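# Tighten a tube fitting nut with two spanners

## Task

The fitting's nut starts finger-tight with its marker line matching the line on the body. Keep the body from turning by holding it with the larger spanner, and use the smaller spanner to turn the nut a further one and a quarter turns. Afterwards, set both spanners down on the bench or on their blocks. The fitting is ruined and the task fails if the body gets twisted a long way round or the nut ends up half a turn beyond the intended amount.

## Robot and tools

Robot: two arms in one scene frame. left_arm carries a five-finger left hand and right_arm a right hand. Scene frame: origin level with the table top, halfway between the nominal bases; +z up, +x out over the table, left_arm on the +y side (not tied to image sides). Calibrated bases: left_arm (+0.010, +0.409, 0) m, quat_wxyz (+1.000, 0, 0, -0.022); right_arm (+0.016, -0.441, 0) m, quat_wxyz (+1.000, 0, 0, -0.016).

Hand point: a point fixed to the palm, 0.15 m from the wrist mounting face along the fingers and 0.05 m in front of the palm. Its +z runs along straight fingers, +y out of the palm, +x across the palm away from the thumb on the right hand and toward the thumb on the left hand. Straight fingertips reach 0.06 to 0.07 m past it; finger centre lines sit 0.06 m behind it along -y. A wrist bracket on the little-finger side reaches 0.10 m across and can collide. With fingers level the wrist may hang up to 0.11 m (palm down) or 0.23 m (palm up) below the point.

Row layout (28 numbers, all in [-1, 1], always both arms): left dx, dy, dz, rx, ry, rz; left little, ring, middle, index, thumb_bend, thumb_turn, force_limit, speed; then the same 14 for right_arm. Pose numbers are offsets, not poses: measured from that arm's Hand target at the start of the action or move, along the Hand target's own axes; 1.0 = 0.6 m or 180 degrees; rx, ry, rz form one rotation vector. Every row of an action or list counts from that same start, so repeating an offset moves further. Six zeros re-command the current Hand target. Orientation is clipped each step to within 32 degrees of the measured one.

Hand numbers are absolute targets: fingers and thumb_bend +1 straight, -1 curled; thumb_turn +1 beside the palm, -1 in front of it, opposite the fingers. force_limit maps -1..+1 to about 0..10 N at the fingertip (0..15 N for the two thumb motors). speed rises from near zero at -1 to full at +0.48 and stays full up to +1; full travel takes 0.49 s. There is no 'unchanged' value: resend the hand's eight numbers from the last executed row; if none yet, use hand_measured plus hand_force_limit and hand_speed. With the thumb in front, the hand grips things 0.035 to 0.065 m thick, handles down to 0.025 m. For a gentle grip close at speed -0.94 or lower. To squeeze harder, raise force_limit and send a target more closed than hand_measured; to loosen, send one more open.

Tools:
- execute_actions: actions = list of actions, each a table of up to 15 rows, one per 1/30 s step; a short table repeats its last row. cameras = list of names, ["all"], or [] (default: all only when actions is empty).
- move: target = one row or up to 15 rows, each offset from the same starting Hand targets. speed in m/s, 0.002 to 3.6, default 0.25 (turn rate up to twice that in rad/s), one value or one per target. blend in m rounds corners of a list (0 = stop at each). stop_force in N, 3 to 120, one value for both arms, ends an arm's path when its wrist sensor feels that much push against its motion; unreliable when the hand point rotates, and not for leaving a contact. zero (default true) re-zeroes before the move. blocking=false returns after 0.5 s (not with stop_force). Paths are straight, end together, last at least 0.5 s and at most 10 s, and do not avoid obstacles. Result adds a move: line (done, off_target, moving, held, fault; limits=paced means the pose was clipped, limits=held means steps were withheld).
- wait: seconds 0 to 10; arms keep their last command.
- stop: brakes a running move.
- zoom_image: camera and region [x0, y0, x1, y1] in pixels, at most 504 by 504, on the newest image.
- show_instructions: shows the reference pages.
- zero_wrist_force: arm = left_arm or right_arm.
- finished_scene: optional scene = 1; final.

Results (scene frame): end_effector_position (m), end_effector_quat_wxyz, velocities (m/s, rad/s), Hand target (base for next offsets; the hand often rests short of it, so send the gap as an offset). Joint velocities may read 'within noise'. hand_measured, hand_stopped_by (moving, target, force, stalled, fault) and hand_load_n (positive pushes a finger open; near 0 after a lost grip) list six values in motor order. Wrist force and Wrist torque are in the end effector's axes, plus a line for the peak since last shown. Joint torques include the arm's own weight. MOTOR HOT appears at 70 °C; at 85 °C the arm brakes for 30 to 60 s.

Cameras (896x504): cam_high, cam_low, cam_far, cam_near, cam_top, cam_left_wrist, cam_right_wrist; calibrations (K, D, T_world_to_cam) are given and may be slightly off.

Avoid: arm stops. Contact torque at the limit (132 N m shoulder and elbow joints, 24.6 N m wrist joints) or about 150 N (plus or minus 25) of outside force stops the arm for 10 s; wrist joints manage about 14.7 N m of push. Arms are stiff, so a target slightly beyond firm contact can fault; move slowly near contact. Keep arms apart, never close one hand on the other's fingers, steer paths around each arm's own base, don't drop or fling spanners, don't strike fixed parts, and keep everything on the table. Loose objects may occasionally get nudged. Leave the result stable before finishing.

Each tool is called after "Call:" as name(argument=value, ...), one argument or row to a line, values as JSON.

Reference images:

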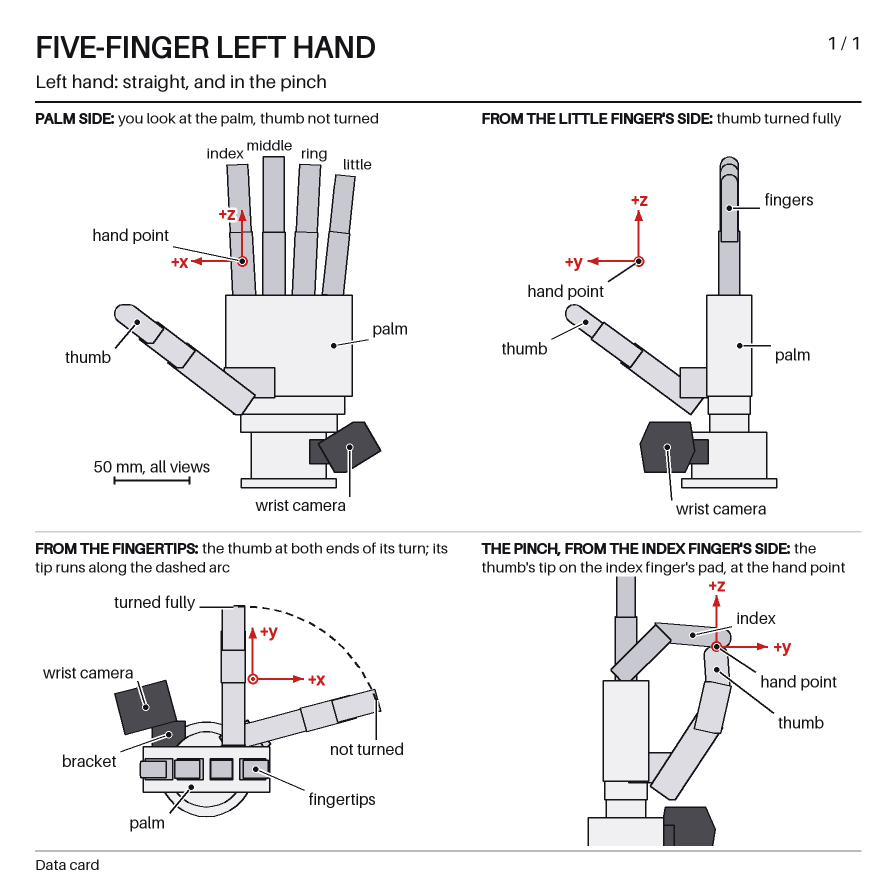

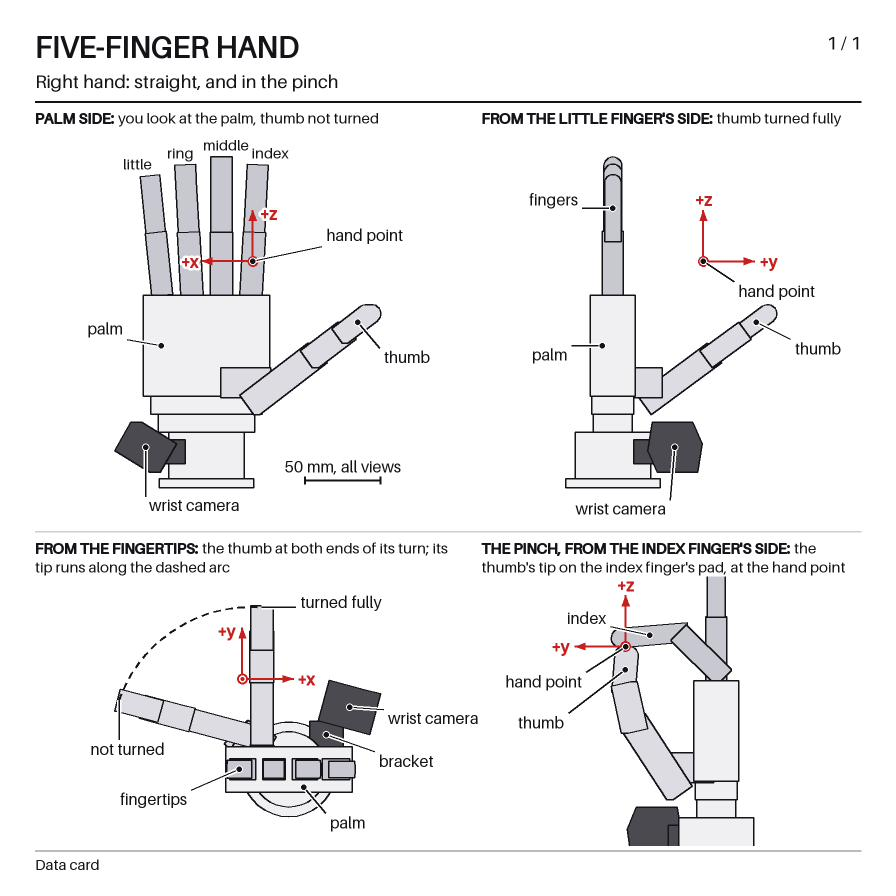

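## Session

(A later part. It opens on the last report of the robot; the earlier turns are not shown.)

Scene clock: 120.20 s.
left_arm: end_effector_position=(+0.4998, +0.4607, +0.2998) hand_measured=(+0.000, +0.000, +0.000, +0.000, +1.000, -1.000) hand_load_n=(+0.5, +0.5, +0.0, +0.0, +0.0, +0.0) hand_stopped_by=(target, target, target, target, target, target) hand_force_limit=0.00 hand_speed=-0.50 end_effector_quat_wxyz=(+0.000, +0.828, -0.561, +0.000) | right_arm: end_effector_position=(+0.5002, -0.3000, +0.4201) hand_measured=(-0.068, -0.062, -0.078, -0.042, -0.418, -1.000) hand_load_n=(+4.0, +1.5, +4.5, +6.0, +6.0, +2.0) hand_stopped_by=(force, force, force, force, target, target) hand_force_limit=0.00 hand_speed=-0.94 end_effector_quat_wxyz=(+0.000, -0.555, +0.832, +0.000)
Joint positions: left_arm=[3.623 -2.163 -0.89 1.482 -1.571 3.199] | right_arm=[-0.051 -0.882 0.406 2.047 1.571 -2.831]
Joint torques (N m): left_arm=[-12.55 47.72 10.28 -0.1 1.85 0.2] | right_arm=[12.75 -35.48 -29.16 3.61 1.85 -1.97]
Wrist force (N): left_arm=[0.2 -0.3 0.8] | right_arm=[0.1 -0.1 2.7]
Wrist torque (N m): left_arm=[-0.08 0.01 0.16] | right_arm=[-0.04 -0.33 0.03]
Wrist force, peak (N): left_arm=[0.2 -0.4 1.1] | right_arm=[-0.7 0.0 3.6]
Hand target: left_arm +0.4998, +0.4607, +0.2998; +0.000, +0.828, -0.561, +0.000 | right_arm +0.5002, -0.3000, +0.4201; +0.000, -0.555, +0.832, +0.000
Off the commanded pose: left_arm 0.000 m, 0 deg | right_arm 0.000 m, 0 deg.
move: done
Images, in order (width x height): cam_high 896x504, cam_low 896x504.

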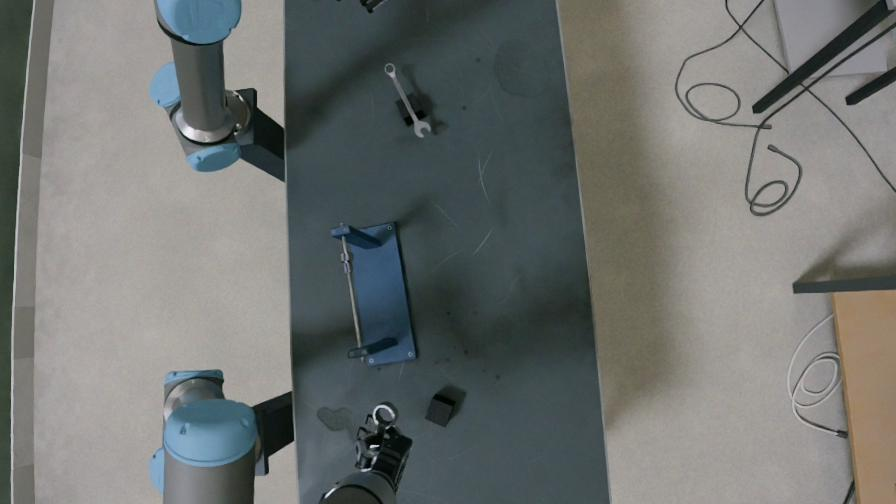

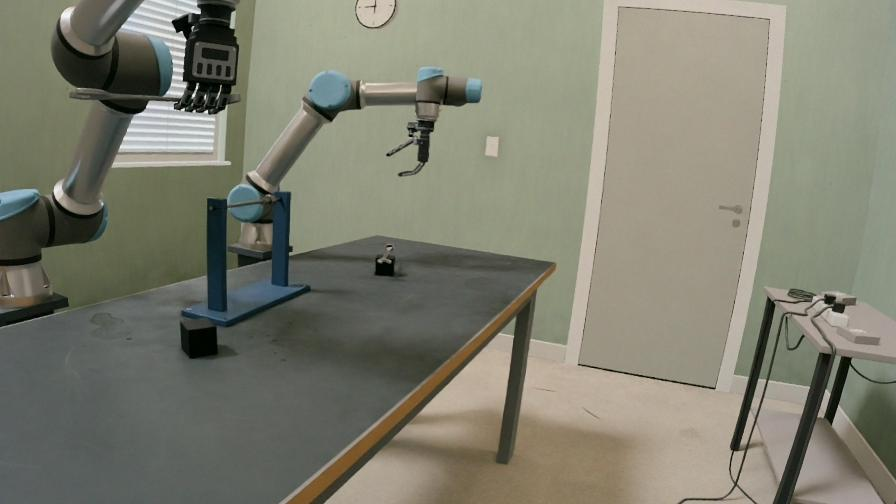

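Call:
move(
  target=[0,0,0,0,0,0,0,0,0,0,1,-1,0,-0.5,-0.0511,-0.1228,-0.2165,0.4618,-0.192,0,-0.5,-0.5,-0.6,-0.55,-0.42,-1,0.0,-0.94],
  speed=0.3,
  cameras=["cam_high","cam_low","cam_right_wrist"],
)

Scene clock: 124.37 s.
left_arm: end_effector_position=(+0.4998, +0.4607, +0.2998) hand_measured=(+0.000, +0.000, +0.000, +0.000, +1.000, -1.000) hand_load_n=(+0.0, +0.0, +0.0, +0.0, -0.5, +0.0) hand_stopped_by=(target, target, target, target, target, target) hand_force_limit=0.00 hand_speed=-0.50 end_effector_quat_wxyz=(+0.000, +0.828, -0.561, +0.000) | right_arm: end_effector_position=(+0.5800, -0.2999, +0.5499) hand_measured=(-0.070, -0.062, -0.078, -0.042, -0.418, -1.000) hand_load_n=(+1.0, +0.5, +4.0, +7.5, +6.0, +2.0) hand_stopped_by=(force, force, force, force, target, target) hand_force_limit=0.00 hand_speed=-0.94 end_effector_quat_wxyz=(+0.588, -0.393, +0.588, -0.392)
Joint positions: left_arm=[3.623 -2.163 -0.89 1.482 -1.571 3.199] | right_arm=[-0.11 -1.754 1.461 0.292 1.427 -2.748]
Joint torques (N m): left_arm=[-12.4 48.14 10.19 -0.07 1.85 -0.01] | right_arm=[-0.76 -22.38 -11.13 -3.14 1.09 1.96]
Wrist force (N): left_arm=[0.0 -0.2 1.0] | right_arm=[1.5 3.0 0.7]
Wrist torque (N m): left_arm=[-0.08 0.04 0.15] | right_arm=[0.23 -0.29 0.18]
Wrist force, peak (N): left_arm=[0.1 -0.4 1.2] | right_arm=[1.7 3.1 0.7]
Hand target: left_arm +0.4998, +0.4607, +0.2998; +0.000, +0.828, -0.561, +0.000 | right_arm +0.5800, -0.2999, +0.5499; +0.588, -0.393, +0.588, -0.392
Off the commanded pose: left_arm 0.000 m, 0 deg | right_arm 0.000 m, 0 deg.
move: done
camera_calibration:
cam_right_wrist: T_world_to_cam=[[0.0043863, 0.17688, -0.984223, 0.595836], [-0.550993, 0.821775, 0.14523, 0.478617], [0.834498, 0.541663, 0.101064, -0.267578], [0, 0, 0, 1]] pos_world=[0.484394, -0.35377, 0.543968]
Images, in order (width x height): cam_high 896x504, cam_low 896x504, cam_right_wrist 896x504.

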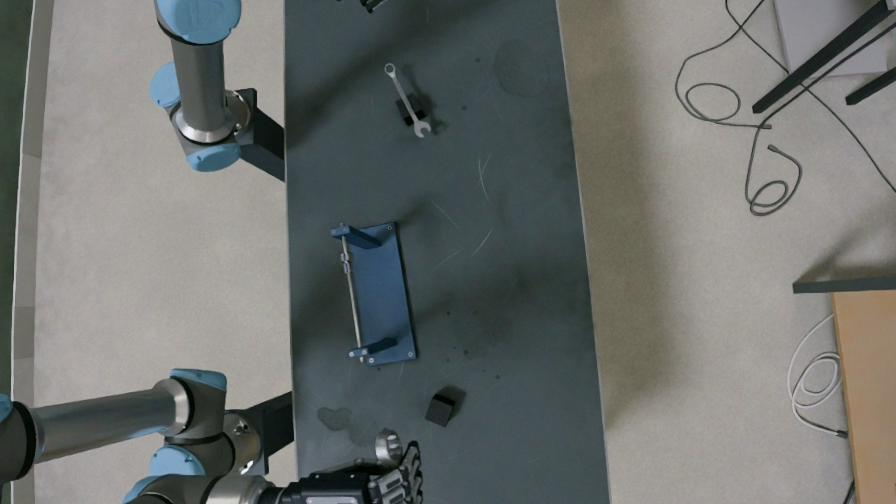

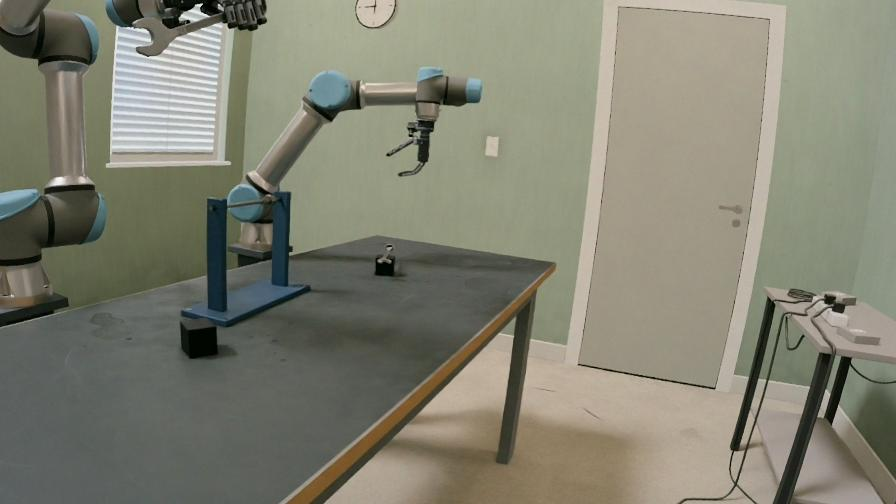

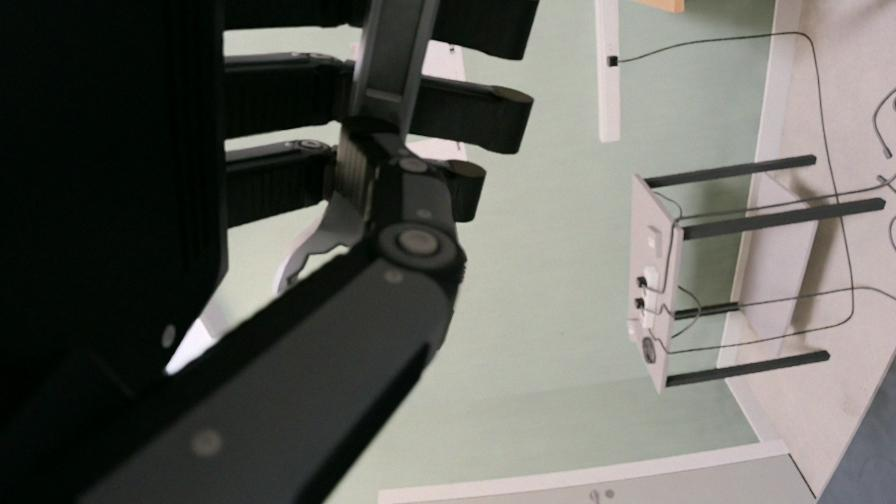

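Call:
move(
  target=[
    [0,0,0,0,0,0,0,0,0,0,1,-1,0,-0.5,-0.0308,0.0128,-0.0333,0,0,0.2911,-0.5,-0.5,-0.6,-0.55,-0.42,-1,0.0,-0.94],
    [0,0,0,0,0,0,0,0,0,0,1,-1,0,-0.5,-0.3155,0.1312,-0.155,-0.2074,-0.1817,0.2735,-0.5,-0.5,-0.6,-0.55,-0.42,-1,0.0,-0.94],
    [0,0,0,0,0,0,0,0,0,0,1,-1,0,-0.5,-0.4217,0.1753,-0.4733,-0.4126,-0.3614,0.2180,-0.5,-0.5,-0.6,-0.55,-0.42,-1,0.0,-0.94],
  ],
  speed=0.3,
  blend=0.03,
  cameras=["cam_high","cam_low","cam_far","cam_near"],
)

Scene clock: 131.90 s.
left_arm: end_effector_position=(+0.4998, +0.4607, +0.2998) hand_measured=(+0.000, +0.000, +0.000, +0.000, +1.000, -1.000) hand_load_n=(+0.0, +0.0, +0.0, +0.0, +0.0, +0.0) hand_stopped_by=(target, target, target, target, target, target) hand_force_limit=0.00 hand_speed=-0.50 end_effector_quat_wxyz=(+0.000, +0.828, -0.561, +0.000) | right_arm: end_effector_position=(+0.2959, -0.0261, +0.5499) hand_measured=(-0.070, -0.062, -0.078, -0.042, -0.418, -1.000) hand_load_n=(+2.0, +0.5, +4.0, +7.5, +6.5, +2.0) hand_stopped_by=(force, force, force, force, target, target) hand_force_limit=0.00 hand_speed=-0.94 end_effector_quat_wxyz=(-0.537, +0.583, -0.400, -0.460)
Joint positions: left_arm=[3.623 -2.163 -0.89 1.482 -1.571 3.199] | right_arm=[0.137 -1.575 1.453 0.112 -0.001 -1.822]
Joint torques (N m): left_arm=[-12.18 48.7 10.98 -0.07 1.75 -0.01] | right_arm=[13.15 -13.45 -34.77 -1.02 -1.84 2.15]
Wrist force (N): left_arm=[0.2 -0.3 0.8] | right_arm=[2.4 1.9 0.0]
Wrist torque (N m): left_arm=[-0.08 0.01 0.16] | right_arm=[0.26 -0.21 0.10]
Wrist force, peak (N): left_arm=[0.1 -0.3 1.1] | right_arm=[1.7 3.4 0.2]
Hand target: left_arm +0.4998, +0.4607, +0.2998; +0.000, +0.828, -0.561, +0.000 | right_arm +0.2958, -0.0261, +0.5499; -0.537, +0.583, -0.400, -0.460
Off the commanded pose: left_arm 0.000 m, 0 deg | right_arm 0.000 m, 0 deg.
move: done
Images, in order (width x height): cam_high 896x504, cam_low 896x504, cam_far 896x504, cam_near 896x504.

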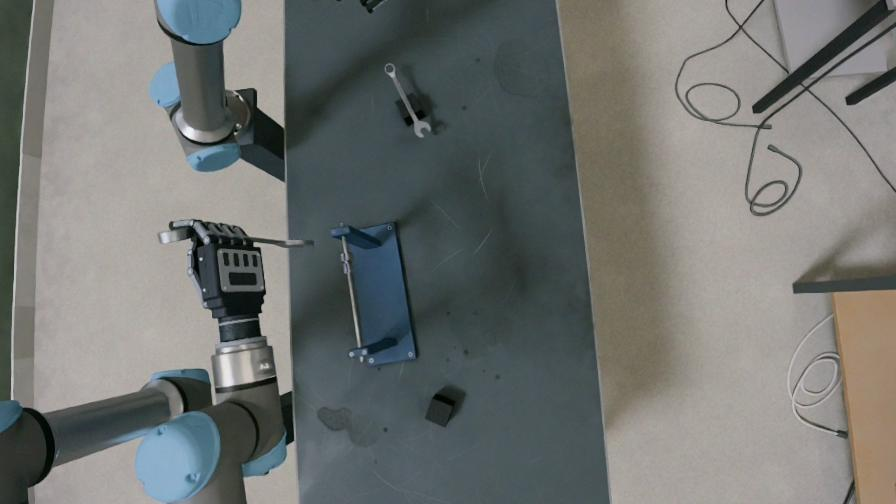

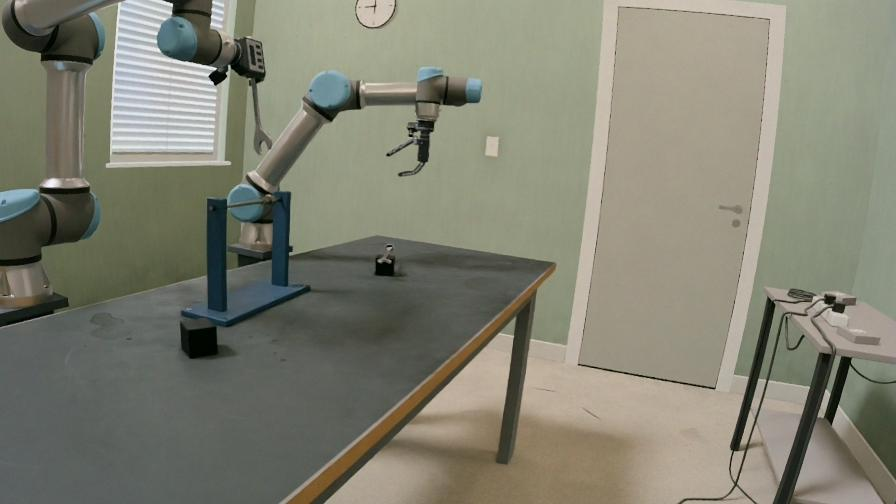

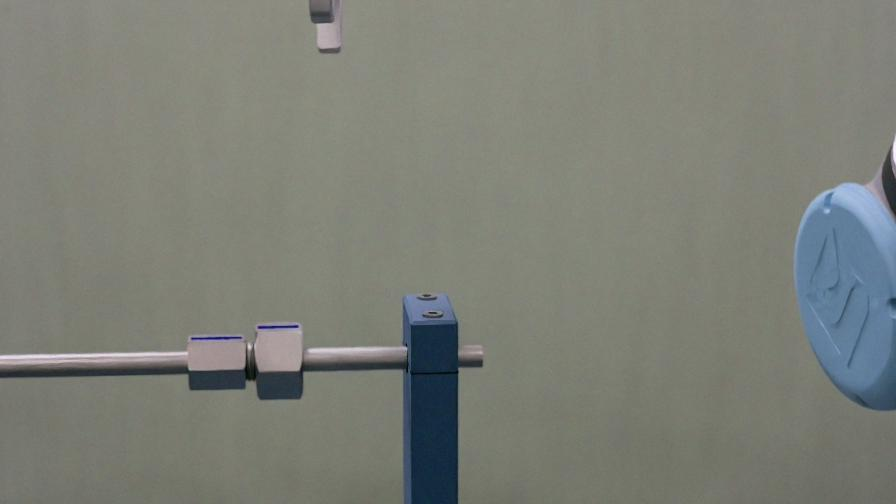

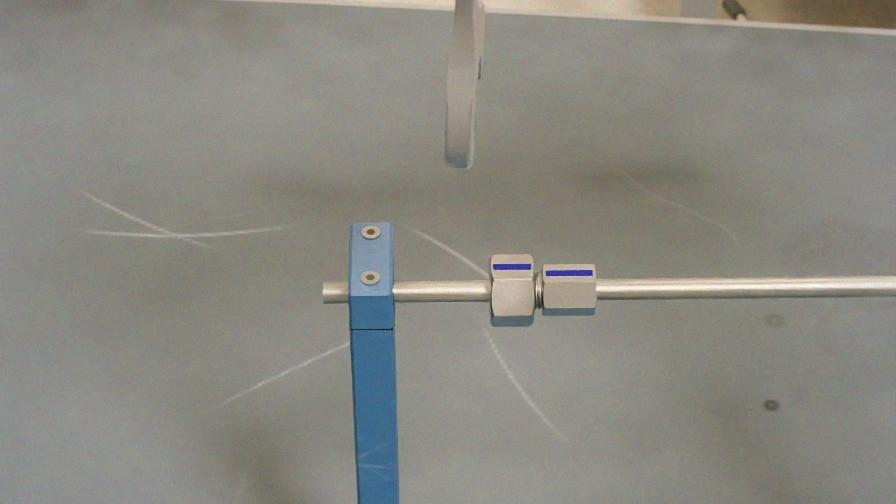

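Call:
move(
  target=[0,0,0,0,0,0,0,0,0,0,1,-1,0,-0.5,0.1065,0.0213,-0.02,0,0,0,-0.5,-0.5,-0.6,-0.55,-0.42,-1,0.0,-0.94],
  speed=0.15,
  cameras=["cam_far","cam_near","cam_top"],
)

Scene clock: 136.00 s.
left_arm: end_effector_position=(+0.4998, +0.4607, +0.2998) hand_measured=(+0.000, +0.000, +0.000, +0.000, +1.000, -1.000) hand_load_n=(+0.0, +0.0, +0.0, +0.0, +0.0, +0.0) hand_stopped_by=(target, target, target, target, target, target) hand_force_limit=0.00 hand_speed=-0.50 end_effector_quat_wxyz=(+0.000, +0.828, -0.561, +0.000) | right_arm: end_effector_position=(+0.3013, -0.0376, +0.4848) hand_measured=(-0.070, -0.062, -0.078, -0.042, -0.418, -1.000) hand_load_n=(+2.0, +1.0, +4.0, +7.5, +6.5, +2.0) hand_stopped_by=(force, force, force, force, target, target) hand_force_limit=0.00 hand_speed=-0.94 end_effector_quat_wxyz=(-0.538, +0.582, -0.400, -0.460)
Joint positions: left_arm=[3.623 -2.163 -0.89 1.482 -1.571 3.199] | right_arm=[0.107 -1.563 1.609 0.017 -0.032 -1.895]
Joint torques (N m): left_arm=[-11.58 50.14 10.41 -0.16 1.85 -0.13] | right_arm=[-11.19 -28.83 -10.38 -0.79 -2.03 1.97]
Wrist force (N): left_arm=[0.2 -0.5 0.9] | right_arm=[1.9 2.0 -0.3]
Wrist torque (N m): left_arm=[-0.12 0.01 0.17] | right_arm=[0.28 -0.14 0.06]
Wrist force, peak (N): left_arm=[0.1 -0.5 1.0] | right_arm=[3.8 2.3 -0.1]
Hand target: left_arm +0.4998, +0.4607, +0.2998; +0.000, +0.828, -0.561, +0.000 | right_arm +0.3013, -0.0376, +0.4848; +0.537, -0.583, +0.400, +0.460
Off the commanded pose: left_arm 0.000 m, 0 deg | right_arm 0.000 m, 0 deg.
move: done
Images, in order (width x height): cam_far 896x504, cam_near 896x504, cam_top 896x504.

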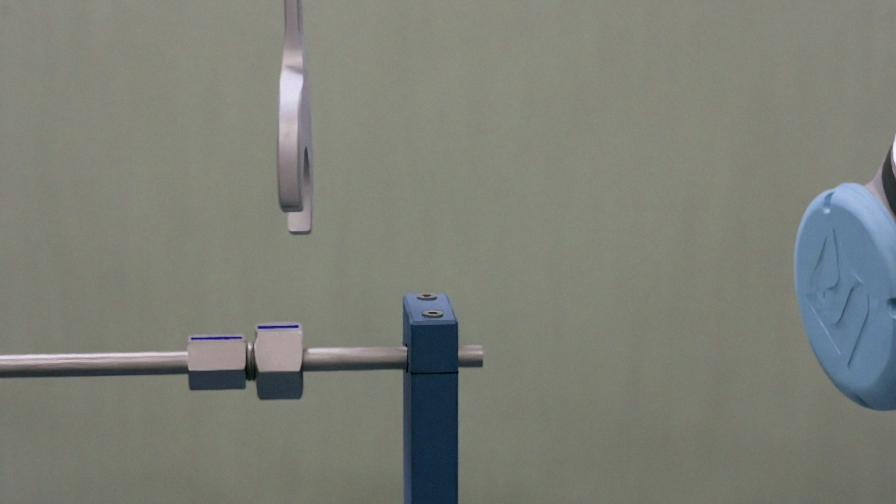

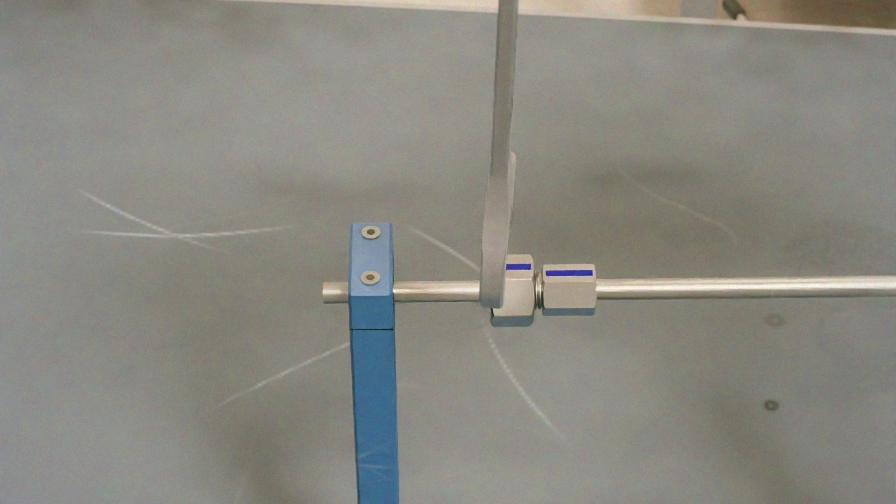

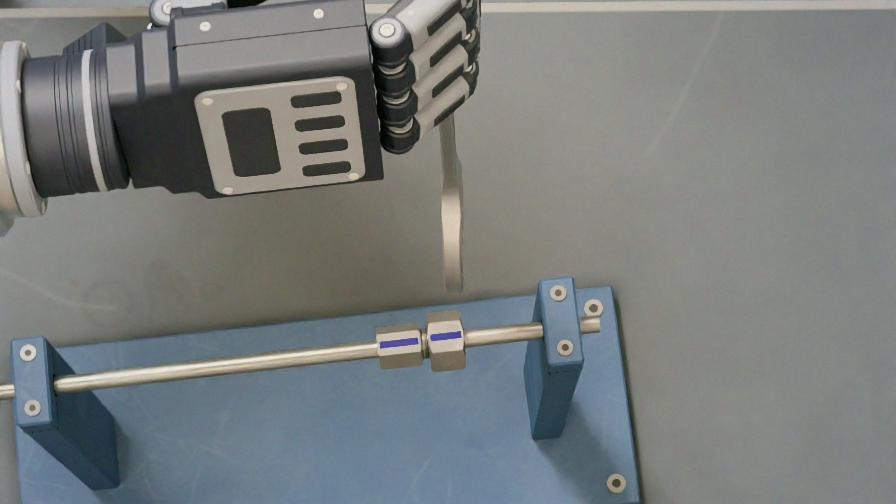

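Call:
zoom_image(
  camera="cam_far",
  region=[180, 180, 480, 420],
)

Call:
zoom_image(
  camera="cam_far",
  region=[220, 0, 360, 250],
)

Call:
zoom_image(
  camera="cam_near",
  region=[400, 120, 640, 340],
)

Call:
zoom_image(
  camera="cam_top",
  region=[360, 120, 600, 390],
)

Scaled by 1.680 from the camera's 896x504 image, which has a finer 1280x720 frame.

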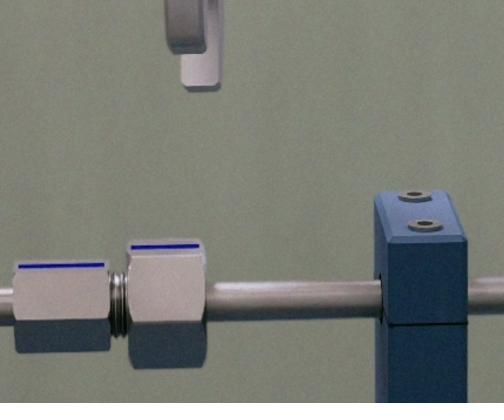

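Scaled by 2.016 from the camera's 896x504 image, which has a finer 1280x720 frame.

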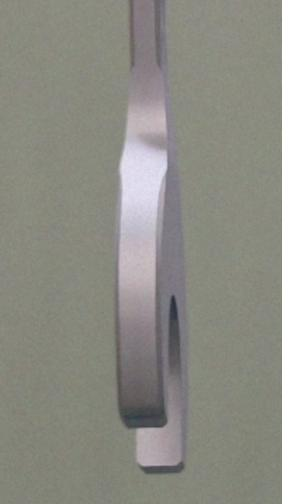

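Scaled by 2.100 from the camera's 896x504 image, which has a finer 1280x720 frame.

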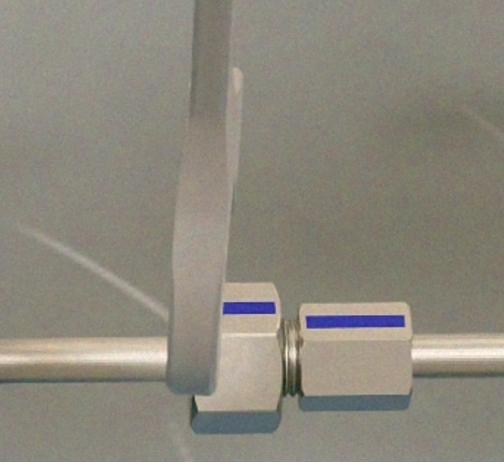

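Scaled by 1.867 from the camera's 896x504 image, which has a finer 1280x720 frame.

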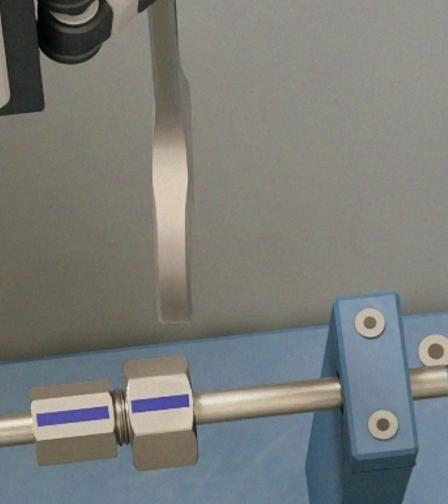

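Call:
execute_actions(
  actions=[],
  cameras=["cam_left_wrist","cam_low"],
)

Call:
zoom_image(
  camera="cam_low",
  region=[180, 60, 340, 220],
)

Scene clock: 146.43 s.
left_arm: end_effector_position=(+0.4998, +0.4607, +0.2998) hand_measured=(+0.000, +0.000, +0.000, +0.000, +1.000, -1.000) hand_load_n=(+0.0, +0.0, +0.0, +0.5, -0.5, +0.0) hand_stopped_by=(target, target, target, target, target, target) hand_force_limit=0.00 hand_speed=-0.50 end_effector_quat_wxyz=(+0.000, +0.828, -0.561, +0.000) | right_arm: end_effector_position=(+0.3013, -0.0376, +0.4848) hand_measured=(-0.070, -0.062, -0.078, -0.042, -0.418, -1.000) hand_load_n=(+1.5, +0.5, +4.0, +7.5, +6.0, +2.0) hand_stopped_by=(force, force, force, force, target, target) hand_force_limit=0.00 hand_speed=-0.94 end_effector_quat_wxyz=(-0.538, +0.582, -0.400, -0.460)
Joint positions: left_arm=[3.623 -2.163 -0.89 1.482 -1.571 3.199] | right_arm=[0.107 -1.563 1.609 0.017 -0.032 -1.895]
Joint velocities: within noise
Joint torques (N m): left_arm=[-12.5 50.41 11.26 -0.06 1.98 0.04] | right_arm=[-10.2 -28.83 -9.89 -0.81 -1.92 2.13]
Motor temperatures (°C): left_arm=[35 29 38 47 34 39] | right_arm=[33 51 40 49 45 50]
Wrist force (N): left_arm=[0.0 -0.3 0.8] | right_arm=[2.2 1.9 -0.1]
Wrist torque (N m): left_arm=[-0.08 0.03 0.16] | right_arm=[0.25 -0.19 0.08]
Wrist force, peak (N): left_arm=[0.2 -0.2 1.1] | right_arm=[2.4 2.2 -0.2]
Hand target: left_arm +0.4998, +0.4607, +0.2998; +0.000, +0.828, -0.561, +0.000 | right_arm +0.3013, -0.0376, +0.4848; +0.537, -0.583, +0.400, +0.460
Off the commanded pose: left_arm 0.000 m, 0 deg | right_arm 0.000 m, 0 deg.
camera_calibration:
cam_left_wrist: T_world_to_cam=[[0.993845, 0.1022, 0.042739, -0.5584], [0.0701408, -0.879179, 0.471302, 0.232174], [0.0857422, -0.465403, -0.880936, 0.550279], [0, 0, 0, 1]] pos_world=[0.491496, 0.517293, 0.399202]
Images, in order (width x height): cam_low 896x504, cam_left_wrist 896x504.

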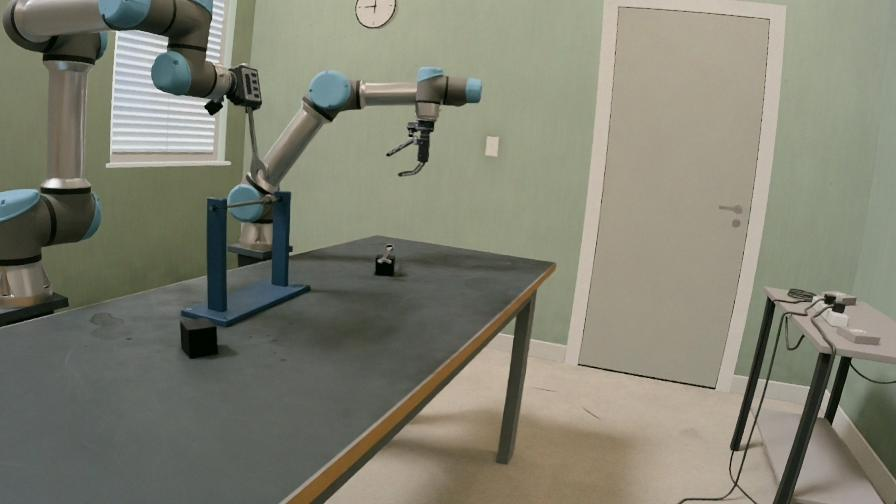

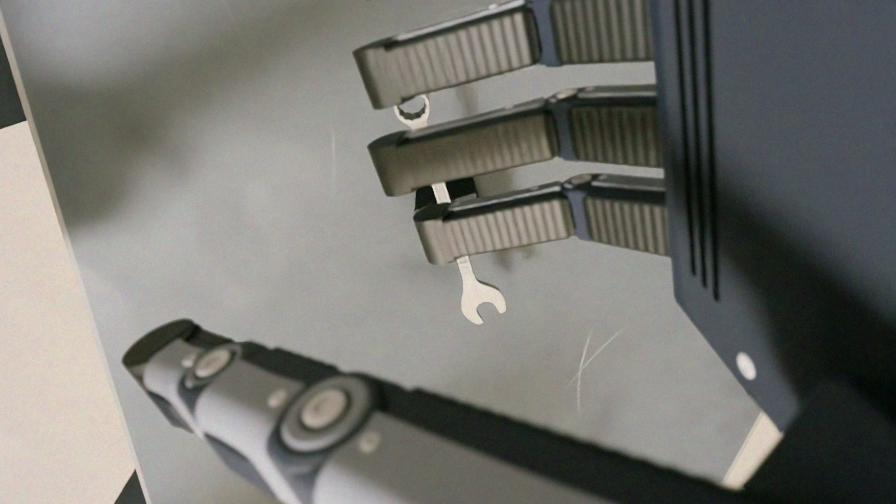

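Scaled by 3.150 from the camera's 896x504 image, which has a finer 1280x720 frame.

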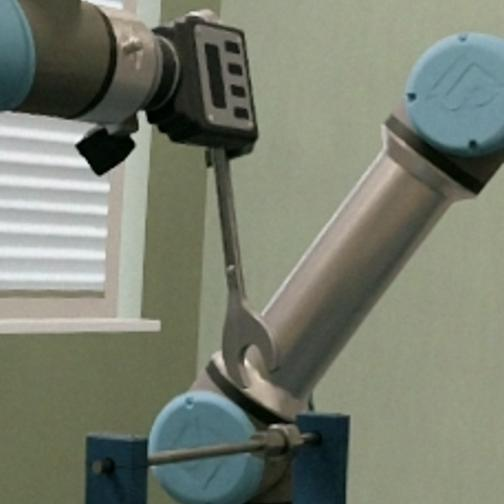

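Call:
zoom_image(
  camera="cam_low",
  region=[225, 135, 305, 215],
)

Scaled by 6.300 from the camera's 896x504 image, which has a finer 1280x720 frame.

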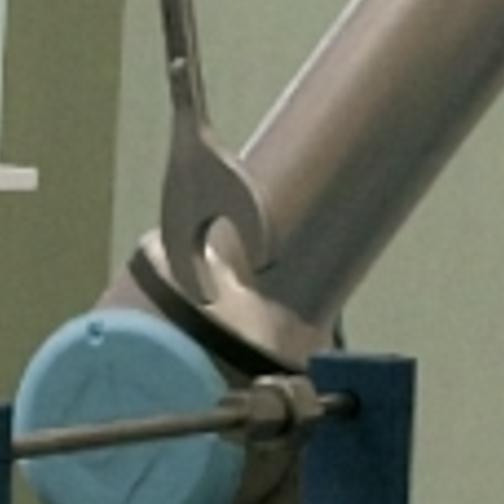

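Call:
move(
  target=[0.412,0.3742,-0.0828,-0.0206,0.1491,0.0858,1,1,1,1,1,1,0,0.2,0.0003,-0.0013,-0.0258,-0.0392,-0.0105,0,-0.5,-0.5,-0.6,-0.55,-0.42,-1,0.0,-0.94],
  speed=0.25,
  cameras=["cam_left_wrist","cam_far","cam_near","cam_top","cam_high"],
)

Scene clock: 156.47 s.
left_arm: end_effector_position=(+0.3832, +0.1479, +0.3495) hand_measured=(+1.000, +1.000, +1.000, +1.000, +1.000, +1.000) hand_load_n=(+0.0, +0.0, +0.0, +0.0, +0.0, +0.0) hand_stopped_by=(target, target, target, target, target, target) hand_force_limit=0.00 hand_speed=0.20 end_effector_quat_wxyz=(+0.156, +0.723, -0.650, +0.173) | right_arm: end_effector_position=(+0.3037, -0.0529, +0.4849) hand_measured=(-0.070, -0.062, -0.078, -0.042, -0.418, -1.000) hand_load_n=(+1.5, +0.5, +4.0, +7.5, +6.5, +2.0) hand_stopped_by=(force, force, force, force, target, target) hand_force_limit=0.00 hand_speed=-0.94 end_effector_quat_wxyz=(-0.507, +0.607, -0.362, -0.493)
Joint positions: left_arm=[3.232 -1.858 -1.305 1.623 -1.101 3.075] | right_arm=[0.097 -1.506 1.547 -0.043 -0.169 -1.831]
Joint torques (N m): left_arm=[-15.57 21.77 29.29 0.05 3.07 -1.28] | right_arm=[-9.94 -15.55 -34.8 -0.72 -1.79 2.21]
Wrist force (N): left_arm=[-0.2 -0.3 0.3] | right_arm=[2.1 1.6 0.1]
Wrist torque (N m): left_arm=[-0.06 0.02 0.10] | right_arm=[0.19 -0.19 0.08]
Wrist force, peak (N): left_arm=[-0.8 -1.0 1.1] | right_arm=[2.4 2.4 -0.1]
Hand target: left_arm +0.3832, +0.1478, +0.3495; +0.156, +0.723, -0.650, +0.173 | right_arm +0.3037, -0.0529, +0.4849; -0.507, +0.607, -0.362, -0.493
Off the commanded pose: left_arm 0.000 m, 0 deg | right_arm 0.000 m, 0 deg.
move: done
camera_calibration:
cam_left_wrist: T_world_to_cam=[[0.979143, -0.121892, 0.162547, -0.415734], [-0.203065, -0.561071, 0.802474, -0.116139], [-0.00661461, -0.818744, -0.57412, 0.43883], [0, 0, 0, 1]] pos_world=[0.386382, 0.243453, 0.412716]
Images, in order (width x height): cam_high 896x504, cam_far 896x504, cam_near 896x504, cam_top 896x504, cam_left_wrist 896x504.

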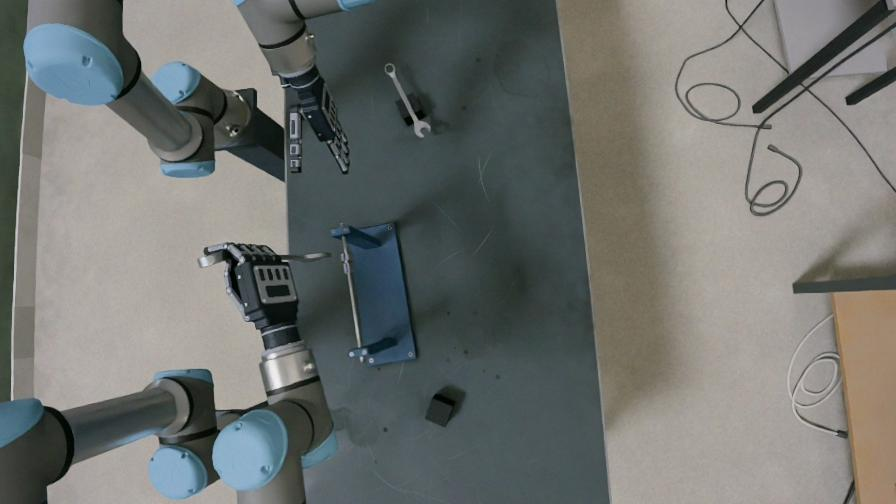

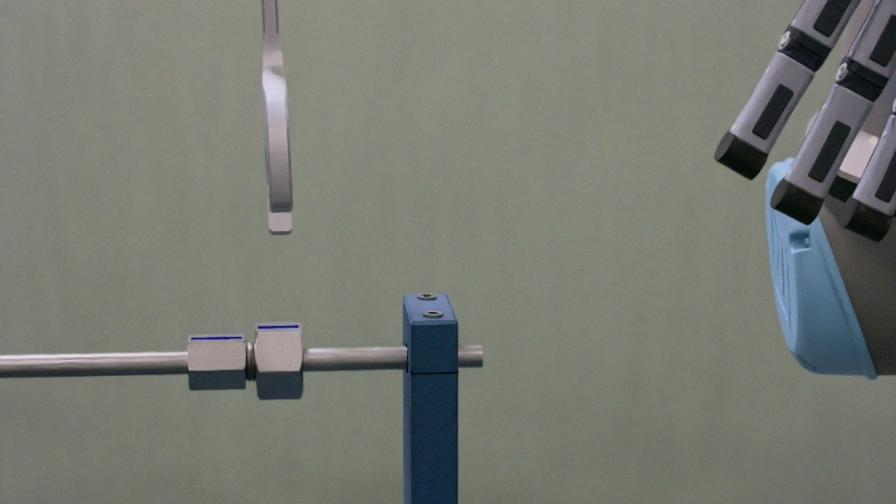

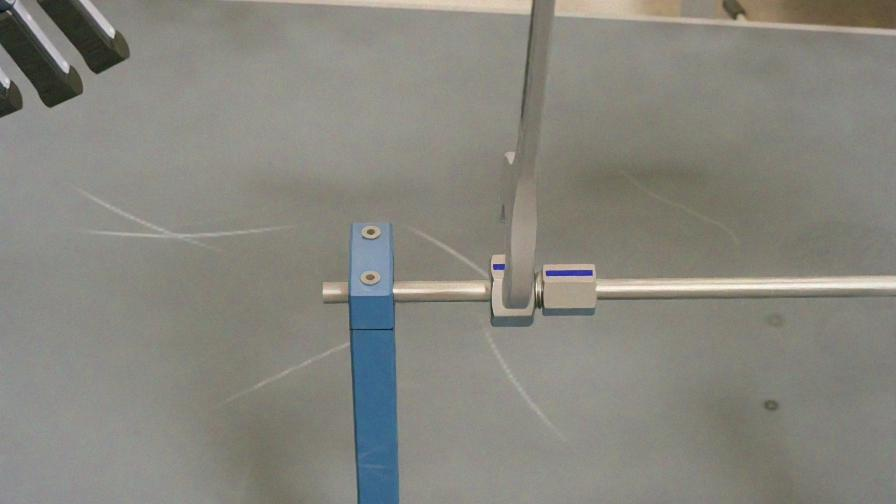

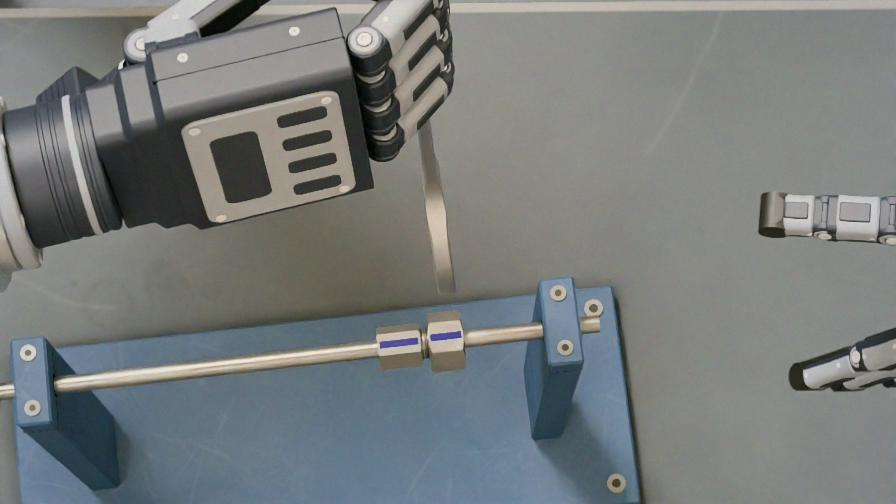

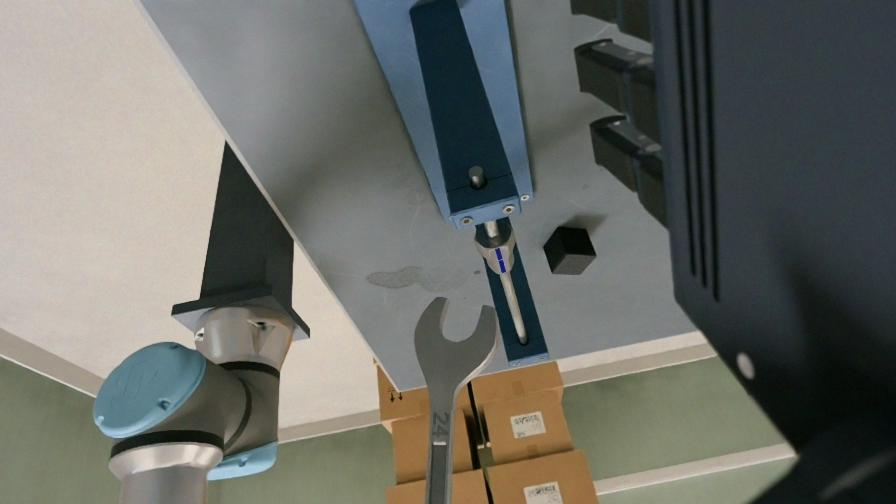

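Call:
zoom_image(
  camera="cam_left_wrist",
  region=[400, 190, 550, 420],
)

Call:
zoom_image(
  camera="cam_far",
  region=[200, 0, 340, 250],
)

Call:
zoom_image(
  camera="cam_near",
  region=[440, 100, 640, 340],
)

Scaled by 2.191 from the camera's 896x504 image, which has a finer 1280x720 frame.

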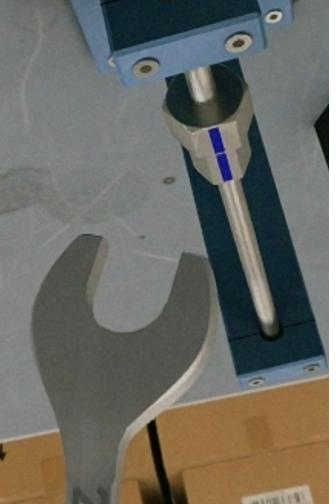

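Scaled by 2.016 from the camera's 896x504 image, which has a finer 1280x720 frame.

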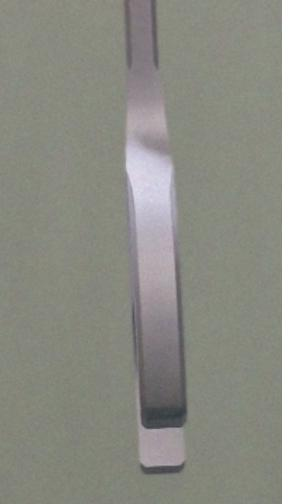

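Scaled by 2.100 from the camera's 896x504 image, which has a finer 1280x720 frame.

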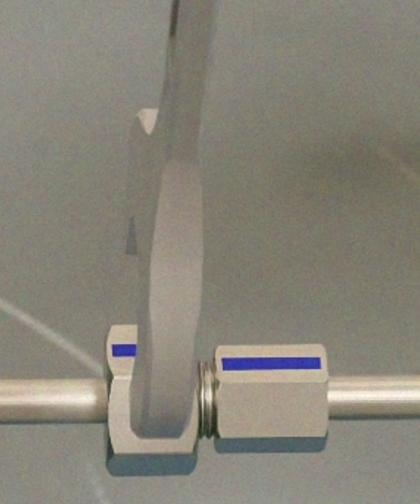

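Call:
zoom_image(
  camera="cam_left_wrist",
  region=[410, 290, 510, 390],
)

Call:
zoom_image(
  camera="cam_left_wrist",
  region=[450, 200, 540, 290],
)

Scaled by 5.040 from the camera's 896x504 image, which has a finer 1280x720 frame.

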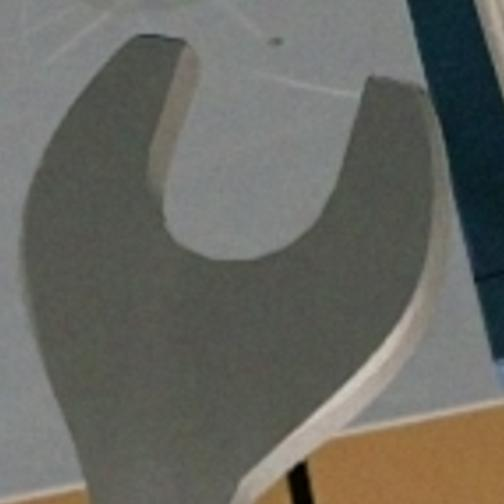

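Scaled by 5.600 from the camera's 896x504 image, which has a finer 1280x720 frame.

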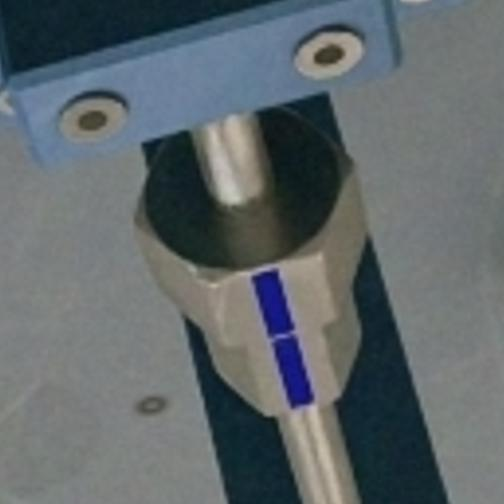

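Call:
zoom_image(
  camera="cam_left_wrist",
  region=[470, 220, 520, 276],
)

Call:
zoom_image(
  camera="cam_far",
  region=[180, 310, 310, 410],
)

Call:
zoom_image(
  camera="cam_top",
  region=[360, 300, 480, 380],
)

Call:
zoom_image(
  camera="cam_near",
  region=[480, 240, 610, 340],
)

Scaled by 9.000 from the camera's 896x504 image, which has a finer 1280x720 frame.

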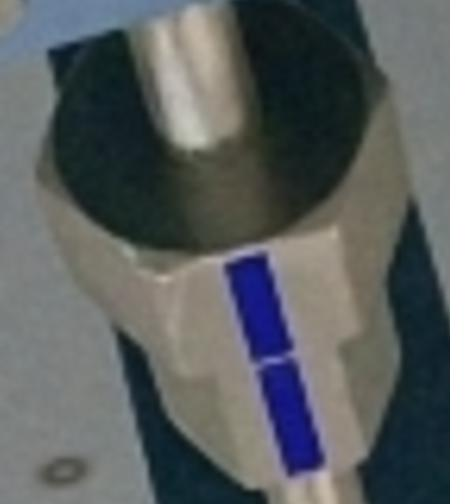

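Scaled by 3.877 from the camera's 896x504 image, which has a finer 1280x720 frame.

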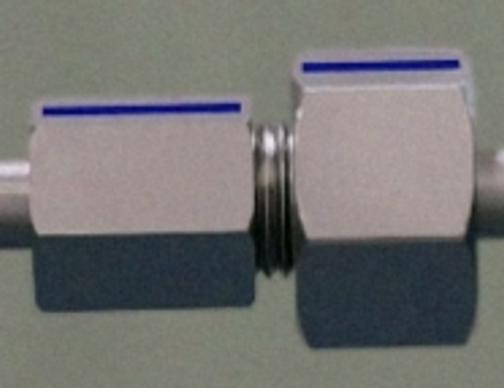

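Scaled by 4.200 from the camera's 896x504 image, which has a finer 1280x720 frame.

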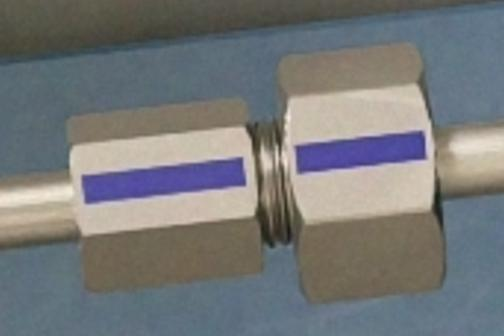

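Scaled by 3.877 from the camera's 896x504 image, which has a finer 1280x720 frame.

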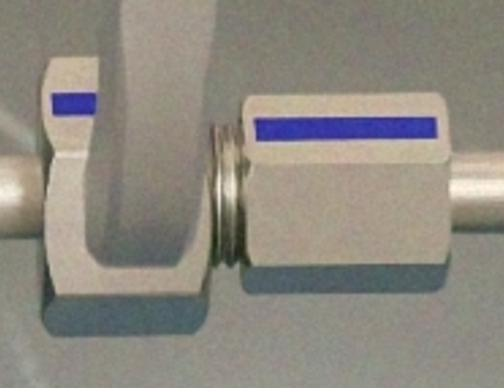

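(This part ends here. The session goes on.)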